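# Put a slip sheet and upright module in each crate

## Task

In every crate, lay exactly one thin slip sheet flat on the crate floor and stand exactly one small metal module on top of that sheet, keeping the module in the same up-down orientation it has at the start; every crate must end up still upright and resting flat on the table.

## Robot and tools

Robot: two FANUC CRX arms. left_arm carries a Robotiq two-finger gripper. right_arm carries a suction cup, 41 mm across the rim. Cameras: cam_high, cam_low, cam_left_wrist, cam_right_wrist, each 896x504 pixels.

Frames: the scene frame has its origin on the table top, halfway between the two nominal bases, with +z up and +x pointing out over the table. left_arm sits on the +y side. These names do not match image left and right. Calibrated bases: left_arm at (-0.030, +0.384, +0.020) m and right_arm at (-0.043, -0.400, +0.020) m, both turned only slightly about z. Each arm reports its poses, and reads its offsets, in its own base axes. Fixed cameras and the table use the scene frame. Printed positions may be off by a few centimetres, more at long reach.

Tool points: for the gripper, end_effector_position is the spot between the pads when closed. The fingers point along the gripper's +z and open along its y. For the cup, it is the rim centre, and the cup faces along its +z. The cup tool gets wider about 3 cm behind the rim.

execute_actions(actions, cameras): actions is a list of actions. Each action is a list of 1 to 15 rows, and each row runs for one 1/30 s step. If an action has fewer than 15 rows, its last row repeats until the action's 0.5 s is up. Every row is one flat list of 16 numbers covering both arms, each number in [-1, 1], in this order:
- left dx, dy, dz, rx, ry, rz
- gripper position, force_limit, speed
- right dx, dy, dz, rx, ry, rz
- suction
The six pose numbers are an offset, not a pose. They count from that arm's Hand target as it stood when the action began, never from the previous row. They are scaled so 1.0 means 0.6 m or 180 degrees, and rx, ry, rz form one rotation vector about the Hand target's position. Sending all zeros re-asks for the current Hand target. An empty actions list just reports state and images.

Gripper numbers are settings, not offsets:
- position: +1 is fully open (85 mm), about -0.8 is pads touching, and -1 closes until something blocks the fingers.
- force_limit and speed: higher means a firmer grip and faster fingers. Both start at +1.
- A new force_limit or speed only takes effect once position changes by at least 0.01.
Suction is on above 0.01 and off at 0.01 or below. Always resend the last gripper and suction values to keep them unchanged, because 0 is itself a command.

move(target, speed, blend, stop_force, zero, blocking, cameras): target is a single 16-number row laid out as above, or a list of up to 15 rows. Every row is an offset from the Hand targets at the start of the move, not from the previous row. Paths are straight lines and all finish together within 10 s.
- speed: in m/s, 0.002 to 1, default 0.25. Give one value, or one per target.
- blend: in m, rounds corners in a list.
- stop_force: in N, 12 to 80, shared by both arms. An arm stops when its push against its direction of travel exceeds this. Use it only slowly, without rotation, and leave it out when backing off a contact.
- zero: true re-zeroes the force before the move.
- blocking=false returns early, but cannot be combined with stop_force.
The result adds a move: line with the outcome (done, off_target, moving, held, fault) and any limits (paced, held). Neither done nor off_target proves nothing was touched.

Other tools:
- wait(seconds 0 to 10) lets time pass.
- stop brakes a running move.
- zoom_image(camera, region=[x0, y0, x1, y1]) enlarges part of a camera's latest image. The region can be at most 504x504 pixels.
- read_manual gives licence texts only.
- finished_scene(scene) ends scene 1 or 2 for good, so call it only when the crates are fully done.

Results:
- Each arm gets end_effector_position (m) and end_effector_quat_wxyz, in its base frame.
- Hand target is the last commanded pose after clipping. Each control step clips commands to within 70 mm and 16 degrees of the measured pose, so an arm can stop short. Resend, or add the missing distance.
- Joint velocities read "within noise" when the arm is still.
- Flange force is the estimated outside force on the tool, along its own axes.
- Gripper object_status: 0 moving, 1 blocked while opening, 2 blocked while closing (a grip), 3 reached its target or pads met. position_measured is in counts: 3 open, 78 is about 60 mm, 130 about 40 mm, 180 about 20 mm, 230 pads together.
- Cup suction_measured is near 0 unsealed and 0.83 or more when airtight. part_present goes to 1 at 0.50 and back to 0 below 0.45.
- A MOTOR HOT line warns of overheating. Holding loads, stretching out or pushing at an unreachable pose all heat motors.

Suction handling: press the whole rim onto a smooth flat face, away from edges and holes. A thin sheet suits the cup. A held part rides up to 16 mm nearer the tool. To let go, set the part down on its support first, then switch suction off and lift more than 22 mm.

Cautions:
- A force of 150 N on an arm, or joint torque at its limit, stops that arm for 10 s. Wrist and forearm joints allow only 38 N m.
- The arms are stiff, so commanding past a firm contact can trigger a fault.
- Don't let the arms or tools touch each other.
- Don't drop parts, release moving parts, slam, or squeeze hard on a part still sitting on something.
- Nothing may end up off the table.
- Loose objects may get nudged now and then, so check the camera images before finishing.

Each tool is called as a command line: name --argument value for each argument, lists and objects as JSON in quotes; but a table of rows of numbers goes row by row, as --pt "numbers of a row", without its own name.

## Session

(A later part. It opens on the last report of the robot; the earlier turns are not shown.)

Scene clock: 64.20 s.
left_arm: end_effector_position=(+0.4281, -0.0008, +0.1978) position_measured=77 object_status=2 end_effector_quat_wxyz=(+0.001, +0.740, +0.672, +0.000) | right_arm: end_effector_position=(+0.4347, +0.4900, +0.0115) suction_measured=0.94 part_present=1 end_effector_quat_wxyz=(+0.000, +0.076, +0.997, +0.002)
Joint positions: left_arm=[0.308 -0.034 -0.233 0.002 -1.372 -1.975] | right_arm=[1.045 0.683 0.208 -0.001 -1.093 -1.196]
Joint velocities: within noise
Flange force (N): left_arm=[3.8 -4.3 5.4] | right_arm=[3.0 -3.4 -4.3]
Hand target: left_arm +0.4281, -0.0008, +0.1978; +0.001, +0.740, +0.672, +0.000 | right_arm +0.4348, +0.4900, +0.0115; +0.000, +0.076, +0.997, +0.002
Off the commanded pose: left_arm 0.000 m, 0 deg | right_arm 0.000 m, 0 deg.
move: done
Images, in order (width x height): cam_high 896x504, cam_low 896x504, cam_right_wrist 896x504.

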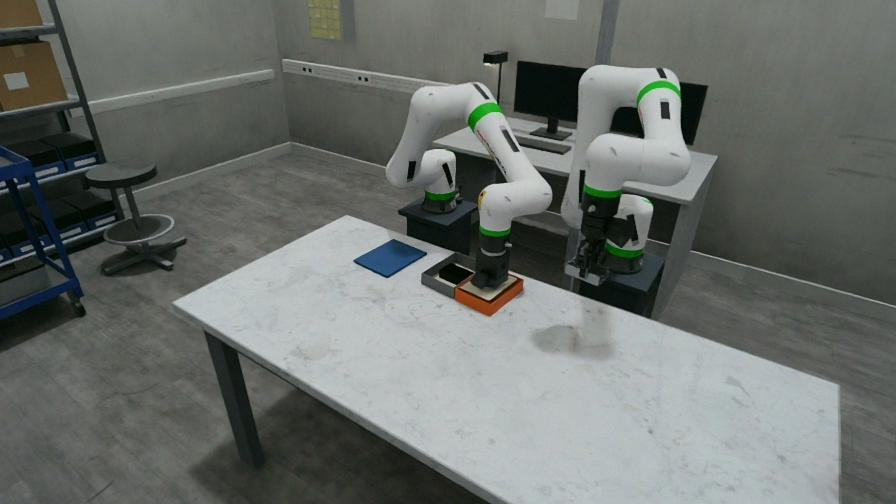

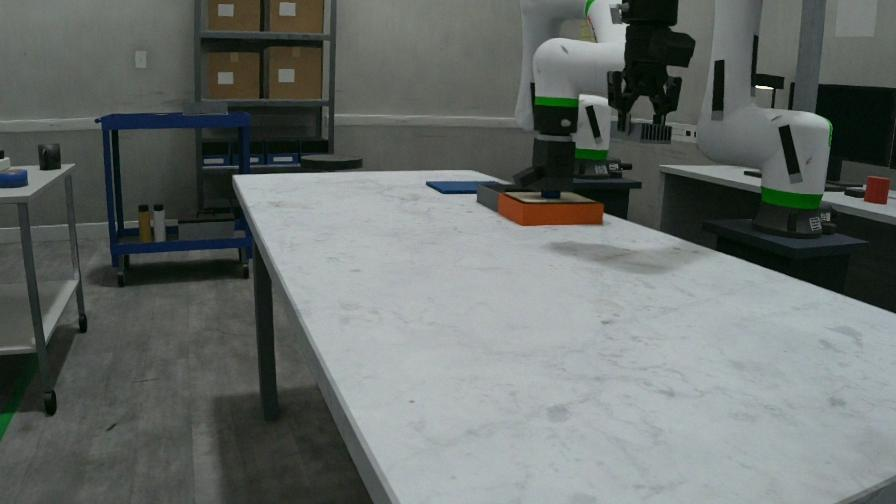

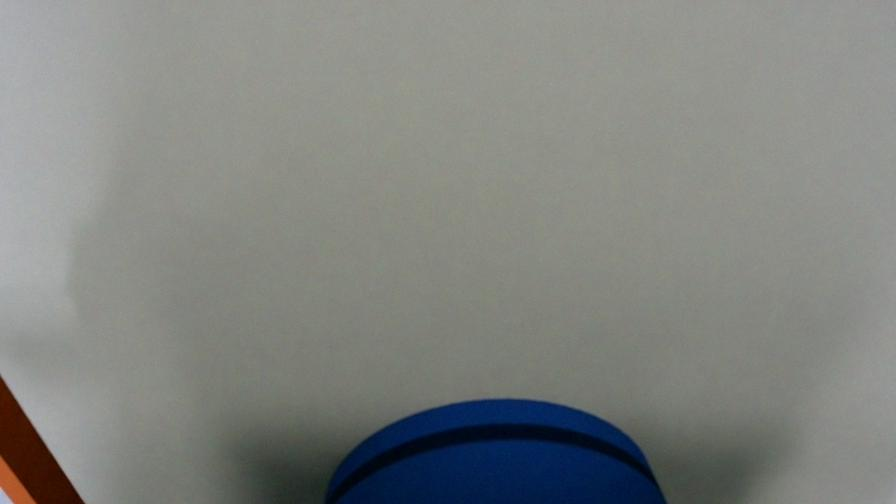

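move --target '[0,0,0,0,0,0,-1,-0.5,-1,0,0,-0.05,0,0,0,1]' --speed 0.08 --cameras '["cam_high"]'

move --target '[0,0,0,0,0,0,-1,-0.5,-1,0,0,-0.05,0,0,0,1]' --speed 0.015 --stop_force 12 --cameras '["cam_right_wrist"]'

move --target '[0,0,0,0,0,0,-1,-0.5,-1,0,0,0,0,0,0,0]' --cameras '[]'

wait --seconds 0.6 --cameras '[]'

move --target '[0,0,0,0,0,0,-1,-0.5,-1,0,0,0.23,0,0,0,0]' --cameras '["cam_right_wrist"]' --speed 0.12

Scene clock: 65.50 s.
left_arm: end_effector_position=(+0.4281, -0.0008, +0.1978) position_measured=77 object_status=2 end_effector_quat_wxyz=(+0.001, +0.740, +0.672, +0.000) | right_arm: end_effector_position=(+0.4347, +0.4900, -0.0184) suction_measured=0.94 part_present=1 end_effector_quat_wxyz=(+0.000, +0.076, +0.997, +0.002)
Joint positions: left_arm=[0.308 -0.034 -0.233 0.002 -1.372 -1.975] | right_arm=[1.045 0.719 0.19 -0.001 -1.039 -1.196]
Joint velocities: within noise
Flange force (N): left_arm=[3.9 -4.0 5.7] | right_arm=[3.2 -3.0 -4.4]
Hand target: left_arm +0.4281, -0.0008, +0.1978; +0.001, +0.740, +0.672, +0.000 | right_arm +0.4348, +0.4900, -0.0185; +0.000, +0.076, +0.997, +0.002
Off the commanded pose: left_arm 0.000 m, 0 deg | right_arm 0.000 m, 0 deg.
move: done
Images, in order (width x height): cam_high 896x504.

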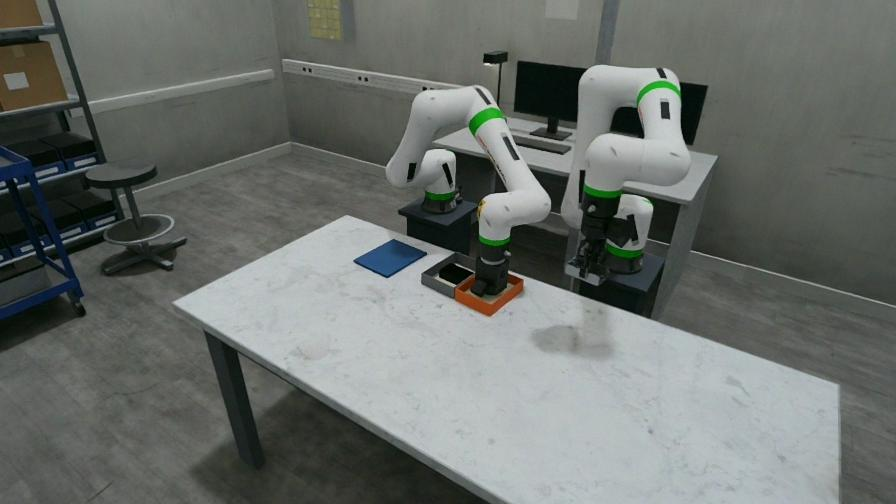

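Scene clock: 66.93 s.
left_arm: end_effector_position=(+0.4281, -0.0008, +0.1978) position_measured=77 object_status=2 end_effector_quat_wxyz=(+0.001, +0.740, +0.672, +0.000) | right_arm: end_effector_position=(+0.4348, +0.4901, -0.0315) suction_measured=0.94 part_present=1 end_effector_quat_wxyz=(+0.000, +0.076, +0.997, +0.002)
Joint positions: left_arm=[0.308 -0.034 -0.233 0.002 -1.372 -1.975] | right_arm=[1.045 0.735 0.183 -0.001 -1.015 -1.196]
Joint velocities: within noise
Flange force (N): left_arm=[3.9 -4.4 5.9] | right_arm=[4.7 -5.4 -28.9]
Hand target: left_arm +0.4281, -0.0008, +0.1978; +0.001, +0.740, +0.672, +0.000 | right_arm +0.4348, +0.4901, -0.0315; +0.000, +0.076, +0.997, +0.002 (not the last commanded pose)
Off the commanded pose: left_arm 0.000 m, 0 deg | right_arm 0.017 m, 0 deg.
move: contact (right_arm)
Images, in order (width x height): cam_right_wrist 896x504.

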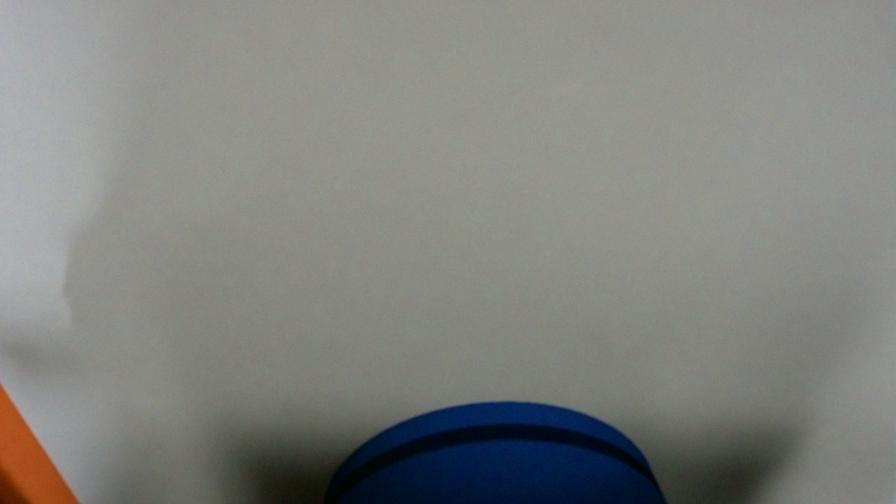

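Scene clock: 67.43 s.
left_arm: end_effector_position=(+0.4281, -0.0008, +0.1978) position_measured=77 object_status=2 end_effector_quat_wxyz=(+0.001, +0.740, +0.672, +0.000) | right_arm: end_effector_position=(+0.4348, +0.4901, -0.0314) suction_measured=0.00 part_present=0 end_effector_quat_wxyz=(+0.000, +0.076, +0.997, +0.002)
Joint positions: left_arm=[0.308 -0.034 -0.233 0.002 -1.372 -1.975] | right_arm=[1.045 0.735 0.183 -0.001 -1.015 -1.196]
Joint velocities: within noise
Flange force (N): left_arm=[3.9 -4.7 5.8] | right_arm=[7.9 -8.1 -52.6]
Hand target: left_arm +0.4281, -0.0008, +0.1978; +0.001, +0.740, +0.672, +0.000 | right_arm +0.4348, +0.4901, -0.0315; +0.000, +0.076, +0.997, +0.002
Off the commanded pose: left_arm 0.000 m, 0 deg | right_arm 0.000 m, 0 deg.
move: done
No camera images: "cameras" was empty.

Scene clock: 68.03 s.
left_arm: end_effector_position=(+0.4281, -0.0008, +0.1978) position_measured=77 object_status=2 end_effector_quat_wxyz=(+0.001, +0.740, +0.672, +0.000) | right_arm: end_effector_position=(+0.4348, +0.4901, -0.0315) suction_measured=0.00 part_present=0 end_effector_quat_wxyz=(+0.000, +0.076, +0.997, +0.002)
Joint positions: left_arm=[0.308 -0.034 -0.233 0.002 -1.372 -1.975] | right_arm=[1.045 0.735 0.183 -0.001 -1.015 -1.196]
Joint velocities: within noise
Flange force (N): left_arm=[3.7 -3.9 5.7] | right_arm=[7.8 -7.3 -55.2]
Hand target: left_arm +0.4281, -0.0008, +0.1978; +0.001, +0.740, +0.672, +0.000 | right_arm +0.4348, +0.4901, -0.0315; +0.000, +0.076, +0.997, +0.002
Off the commanded pose: left_arm 0.000 m, 0 deg | right_arm 0.000 m, 0 deg.
wait: 0.60 s; at rest by 0.17 s
No camera images: "cameras" was empty.

Scene clock: 69.50 s.
left_arm: end_effector_position=(+0.4281, -0.0008, +0.1978) position_measured=77 object_status=2 end_effector_quat_wxyz=(+0.001, +0.740, +0.672, +0.000) | right_arm: end_effector_position=(+0.4348, +0.4901, +0.1066) suction_measured=0.00 part_present=0 end_effector_quat_wxyz=(+0.001, +0.076, +0.997, +0.002)
Joint positions: left_arm=[0.308 -0.034 -0.233 0.002 -1.372 -1.975] | right_arm=[1.045 0.593 0.302 -0.001 -1.276 -1.196]
Joint velocities: within noise
Flange force (N): left_arm=[3.9 -4.4 5.8] | right_arm=[3.5 -3.7 -3.6]
Hand target: left_arm +0.4281, -0.0008, +0.1978; +0.001, +0.740, +0.672, +0.000 | right_arm +0.4348, +0.4901, +0.1065; +0.000, +0.076, +0.997, +0.002
Off the commanded pose: left_arm 0.000 m, 0 deg | right_arm 0.000 m, 0 deg.
move: done
Images, in order (width x height): cam_right_wrist 896x504.

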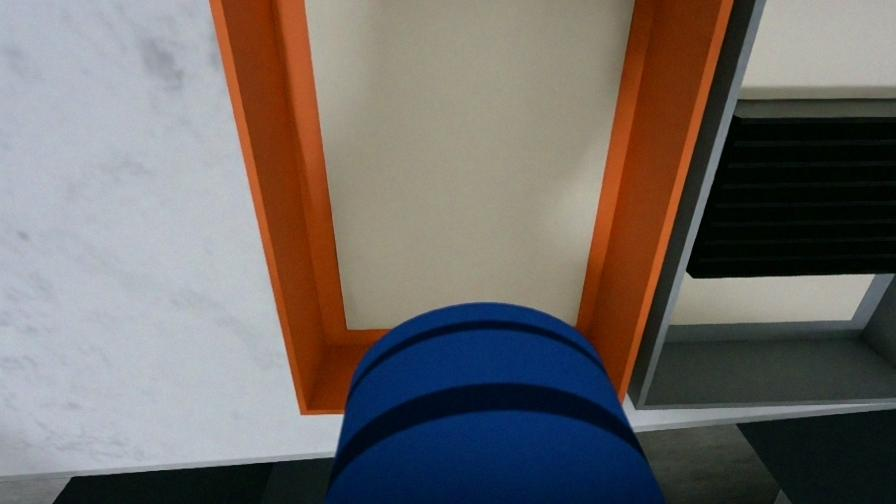

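move --pt "0 0 0 0 0 0 -1 -0.5 -1 0 -0.65 0.1 0 0 0.04 0" --pt "-0.0452 -0.4937 -0.15 0 0 0.0096 -1 -0.5 -1 0 -0.65 0.1 0 0 0.04 0" --speed 0.27 --cameras '["cam_left_wrist"]'

Scene clock: 73.07 s.
left_arm: end_effector_position=(+0.4010, -0.2970, +0.1078) position_measured=77 object_status=2 end_effector_quat_wxyz=(+0.001, +0.730, +0.683, +0.000) | right_arm: end_effector_position=(+0.4348, +0.1001, +0.1665) suction_measured=0.00 part_present=0 end_effector_quat_wxyz=(+0.000, +0.013, +1.000, +0.002)
Joint positions: left_arm=[-0.373 0.208 -0.189 0.001 -1.173 -1.264] | right_arm=[0.52 0.043 -0.271 -0.003 -1.255 -0.546]
Joint velocities: within noise
Flange force (N): left_arm=[5.1 -0.8 5.7] | right_arm=[3.0 0.5 -2.5]
Hand target: left_arm +0.4009, -0.2971, +0.1078; +0.001, +0.730, +0.683, +0.000 | right_arm +0.4348, +0.1001, +0.1665; +0.000, +0.013, +1.000, +0.002
Off the commanded pose: left_arm 0.000 m, 0 deg | right_arm 0.000 m, 0 deg.
move: done
Images, in order (width x height): cam_left_wrist 896x504.

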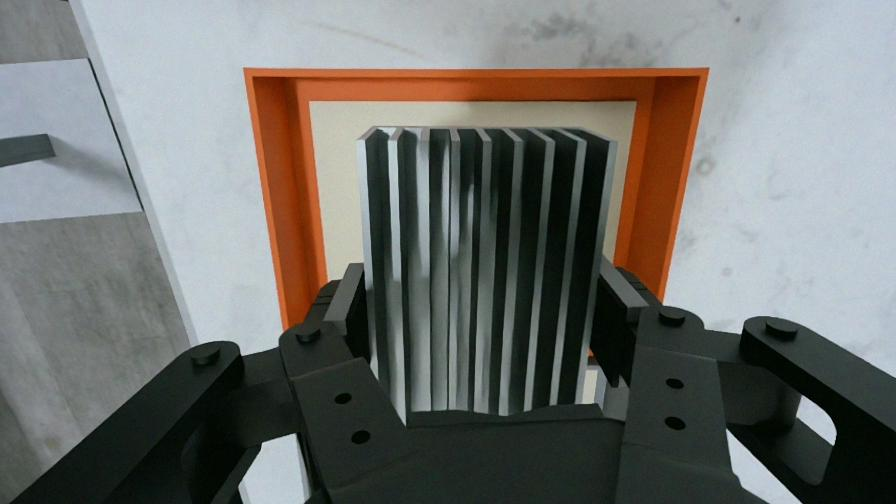

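move --pt "0.0047 -0.0045 -0.1 0 0 0 -1 -0.5 -1 0 0 0 0 0 0 0" --pt "0.0047 -0.0045 -0.152 0 0 0 -1 -0.5 -1 0 0 0 0 0 0 0" --speed 0.1 --cameras '[]'

move --target '[0,0,-0.03,0,0,0,-1,-0.5,-1,0,0,0,0,0,0,0]' --speed 0.012 --stop_force 12 --cameras '["cam_left_wrist"]'

Scene clock: 74.70 s.
left_arm: end_effector_position=(+0.4037, -0.2997, +0.0166) position_measured=77 object_status=2 end_effector_quat_wxyz=(+0.001, +0.730, +0.683, +0.000) | right_arm: end_effector_position=(+0.4348, +0.1001, +0.1665) suction_measured=0.00 part_present=0 end_effector_quat_wxyz=(+0.000, +0.013, +1.000, +0.002)
Joint positions: left_arm=[-0.376 0.326 -0.278 0.001 -0.965 -1.261] | right_arm=[0.52 0.043 -0.271 -0.003 -1.255 -0.546]
Joint velocities: within noise
Flange force (N): left_arm=[4.9 -0.4 4.9] | right_arm=[3.1 0.4 -2.7]
Hand target: left_arm +0.4038, -0.2998, +0.0166; +0.001, +0.730, +0.683, +0.000 | right_arm +0.4348, +0.1001, +0.1665; +0.000, +0.013, +1.000, +0.002
Off the commanded pose: left_arm 0.000 m, 0 deg | right_arm 0.000 m, 0 deg.
move: done
No camera images: "cameras" was empty.

Scene clock: 76.03 s.
left_arm: end_effector_position=(+0.4038, -0.2999, +0.0075) position_measured=77 object_status=2 end_effector_quat_wxyz=(+0.001, +0.730, +0.683, +0.000) | right_arm: end_effector_position=(+0.4348, +0.1001, +0.1665) suction_measured=0.00 part_present=0 end_effector_quat_wxyz=(+0.000, +0.013, +1.000, +0.002)
Joint positions: left_arm=[-0.376 0.34 -0.286 0.002 -0.944 -1.261] | right_arm=[0.52 0.043 -0.271 -0.003 -1.255 -0.546]
Joint velocities: within noise
Flange force (N): left_arm=[7.6 -2.8 -23.3] | right_arm=[2.8 0.7 -3.0]
Hand target: left_arm +0.4038, -0.2998, +0.0075; +0.001, +0.730, +0.683, +0.000 (not the last commanded pose) | right_arm +0.4348, +0.1001, +0.1665; +0.000, +0.013, +1.000, +0.002
Off the commanded pose: left_arm 0.009 m, 0 deg | right_arm 0.000 m, 0 deg.
move: contact (left_arm)
Images, in order (width x height): cam_left_wrist 896x504.

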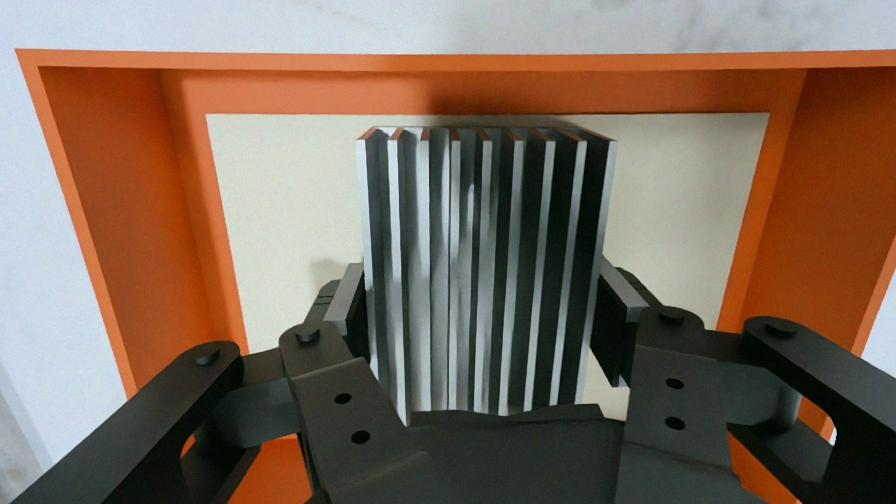

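move --target '[0,0,0.0015,0,0,0,0.9,-0.5,-1,0,0,0,0,0,0,0]' --speed 0.08 --cameras '[]'

move --pt "0 0 0.2 0 0 0 0.9 -0.5 -1 0 0 0 0 0 0 0" --pt "0 0.05 0.25 0 0 0 0.9 -0.5 -1 0.1 0 0.2 0 0 0 0" --speed 0.15

zoom_image --camera "cam_left_wrist" --region '[230, 60, 660, 370]'

zoom_image --camera "cam_high" --region '[410, 240, 540, 320]'

Scene clock: 77.87 s.
left_arm: end_effector_position=(+0.4038, -0.2998, +0.0084) position_measured=16 object_status=0 end_effector_quat_wxyz=(+0.001, +0.730, +0.683, +0.000) | right_arm: end_effector_position=(+0.4348, +0.1001, +0.1665) suction_measured=0.00 part_present=0 end_effector_quat_wxyz=(+0.000, +0.013, +1.000, +0.002)
Joint positions: left_arm=[-0.376 0.339 -0.285 0.002 -0.946 -1.261] | right_arm=[0.52 0.043 -0.271 -0.003 -1.255 -0.546]
Joint velocities: within noise
Flange force (N): left_arm=[4.7 -0.8 2.6] | right_arm=[3.2 0.4 -2.8]
Hand target: left_arm +0.4038, -0.2998, +0.0084; +0.001, +0.730, +0.683, +0.000 | right_arm +0.4348, +0.1001, +0.1665; +0.000, +0.013, +1.000, +0.002
Off the commanded pose: left_arm 0.000 m, 0 deg | right_arm 0.000 m, 0 deg.
move: done
No camera images: "cameras" was empty.

Scene clock: 80.00 s.
left_arm: end_effector_position=(+0.4038, -0.2698, +0.1583) position_measured=16 object_status=3 end_effector_quat_wxyz=(+0.001, +0.730, +0.683, +0.000) | right_arm: end_effector_position=(+0.4948, +0.1001, +0.2865) suction_measured=0.00 part_present=0 end_effector_quat_wxyz=(+0.000, +0.013, +1.000, +0.002)
Joint positions: left_arm=[-0.317 0.134 -0.151 0.001 -1.285 -1.32] | right_arm=[0.458 0.141 0.119 -0.003 -1.547 -0.485]
Joint velocities: within noise
Flange force (N): left_arm=[5.1 -1.6 3.6] | right_arm=[4.1 0.3 -1.6]
Hand target: left_arm +0.4038, -0.2698, +0.1584; +0.001, +0.730, +0.683, +0.000 | right_arm +0.4948, +0.1001, +0.2865; +0.000, +0.013, +1.000, +0.002
Off the commanded pose: left_arm 0.000 m, 0 deg | right_arm 0.000 m, 0 deg.
move: done

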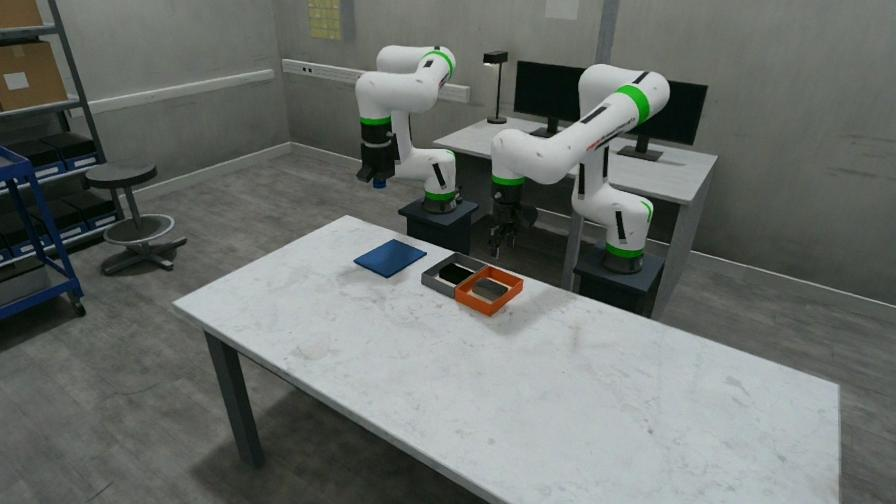

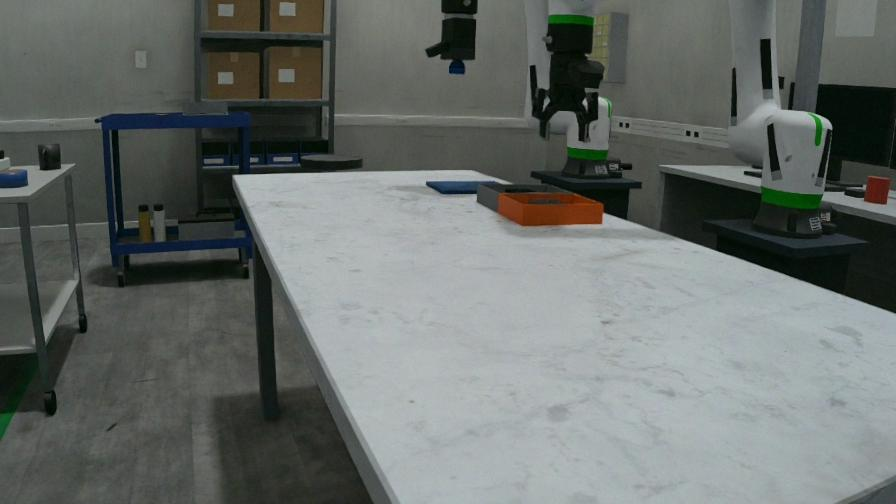

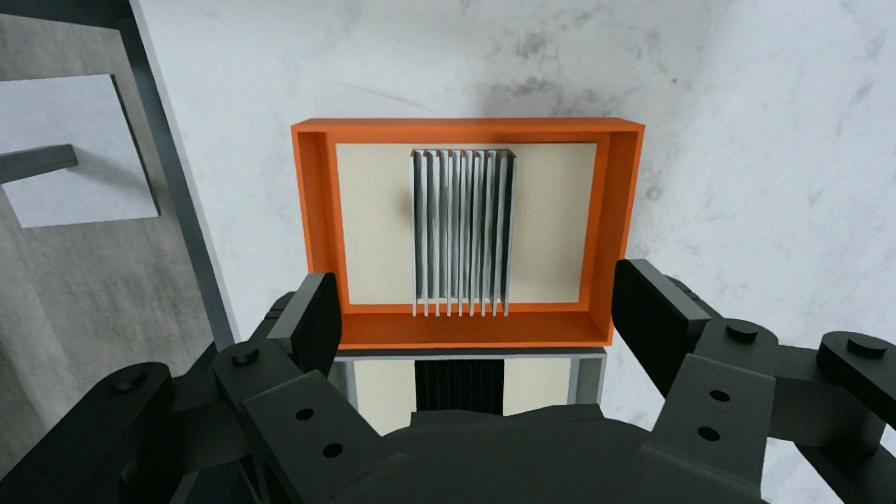

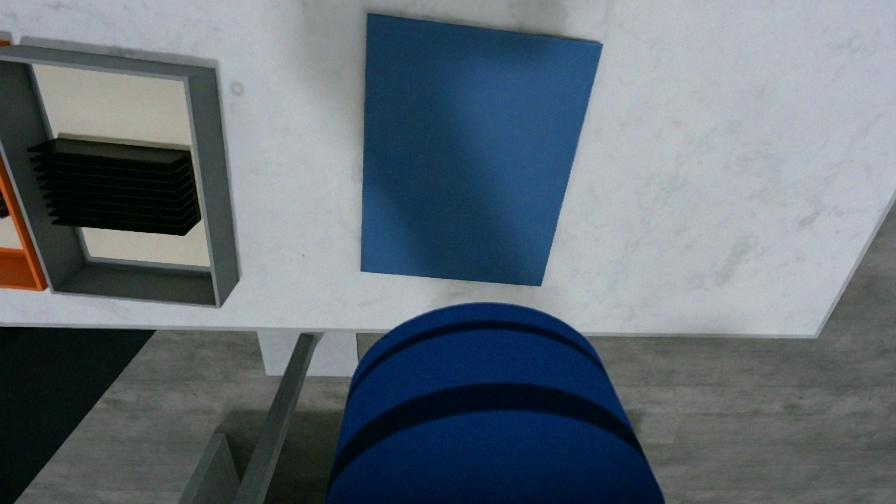

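Scaled by 1.172 from the camera's 896x504 image, which has a finer 1280x720 frame.

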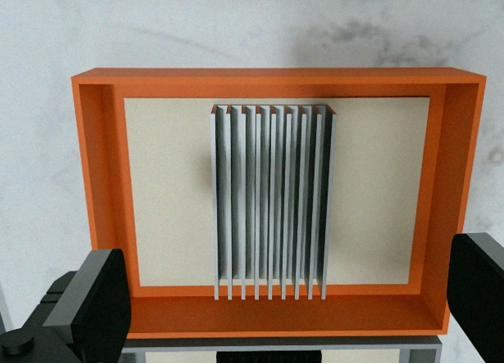

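Scaled by 3.877 from the camera's 896x504 image, which has a finer 1280x720 frame.

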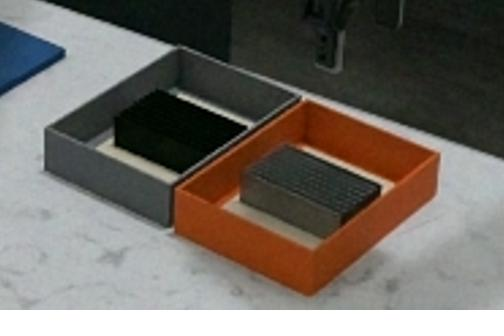

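Both modules are centred on their sheets.

finished_scene --scene 2

The scene is finished: the task was done.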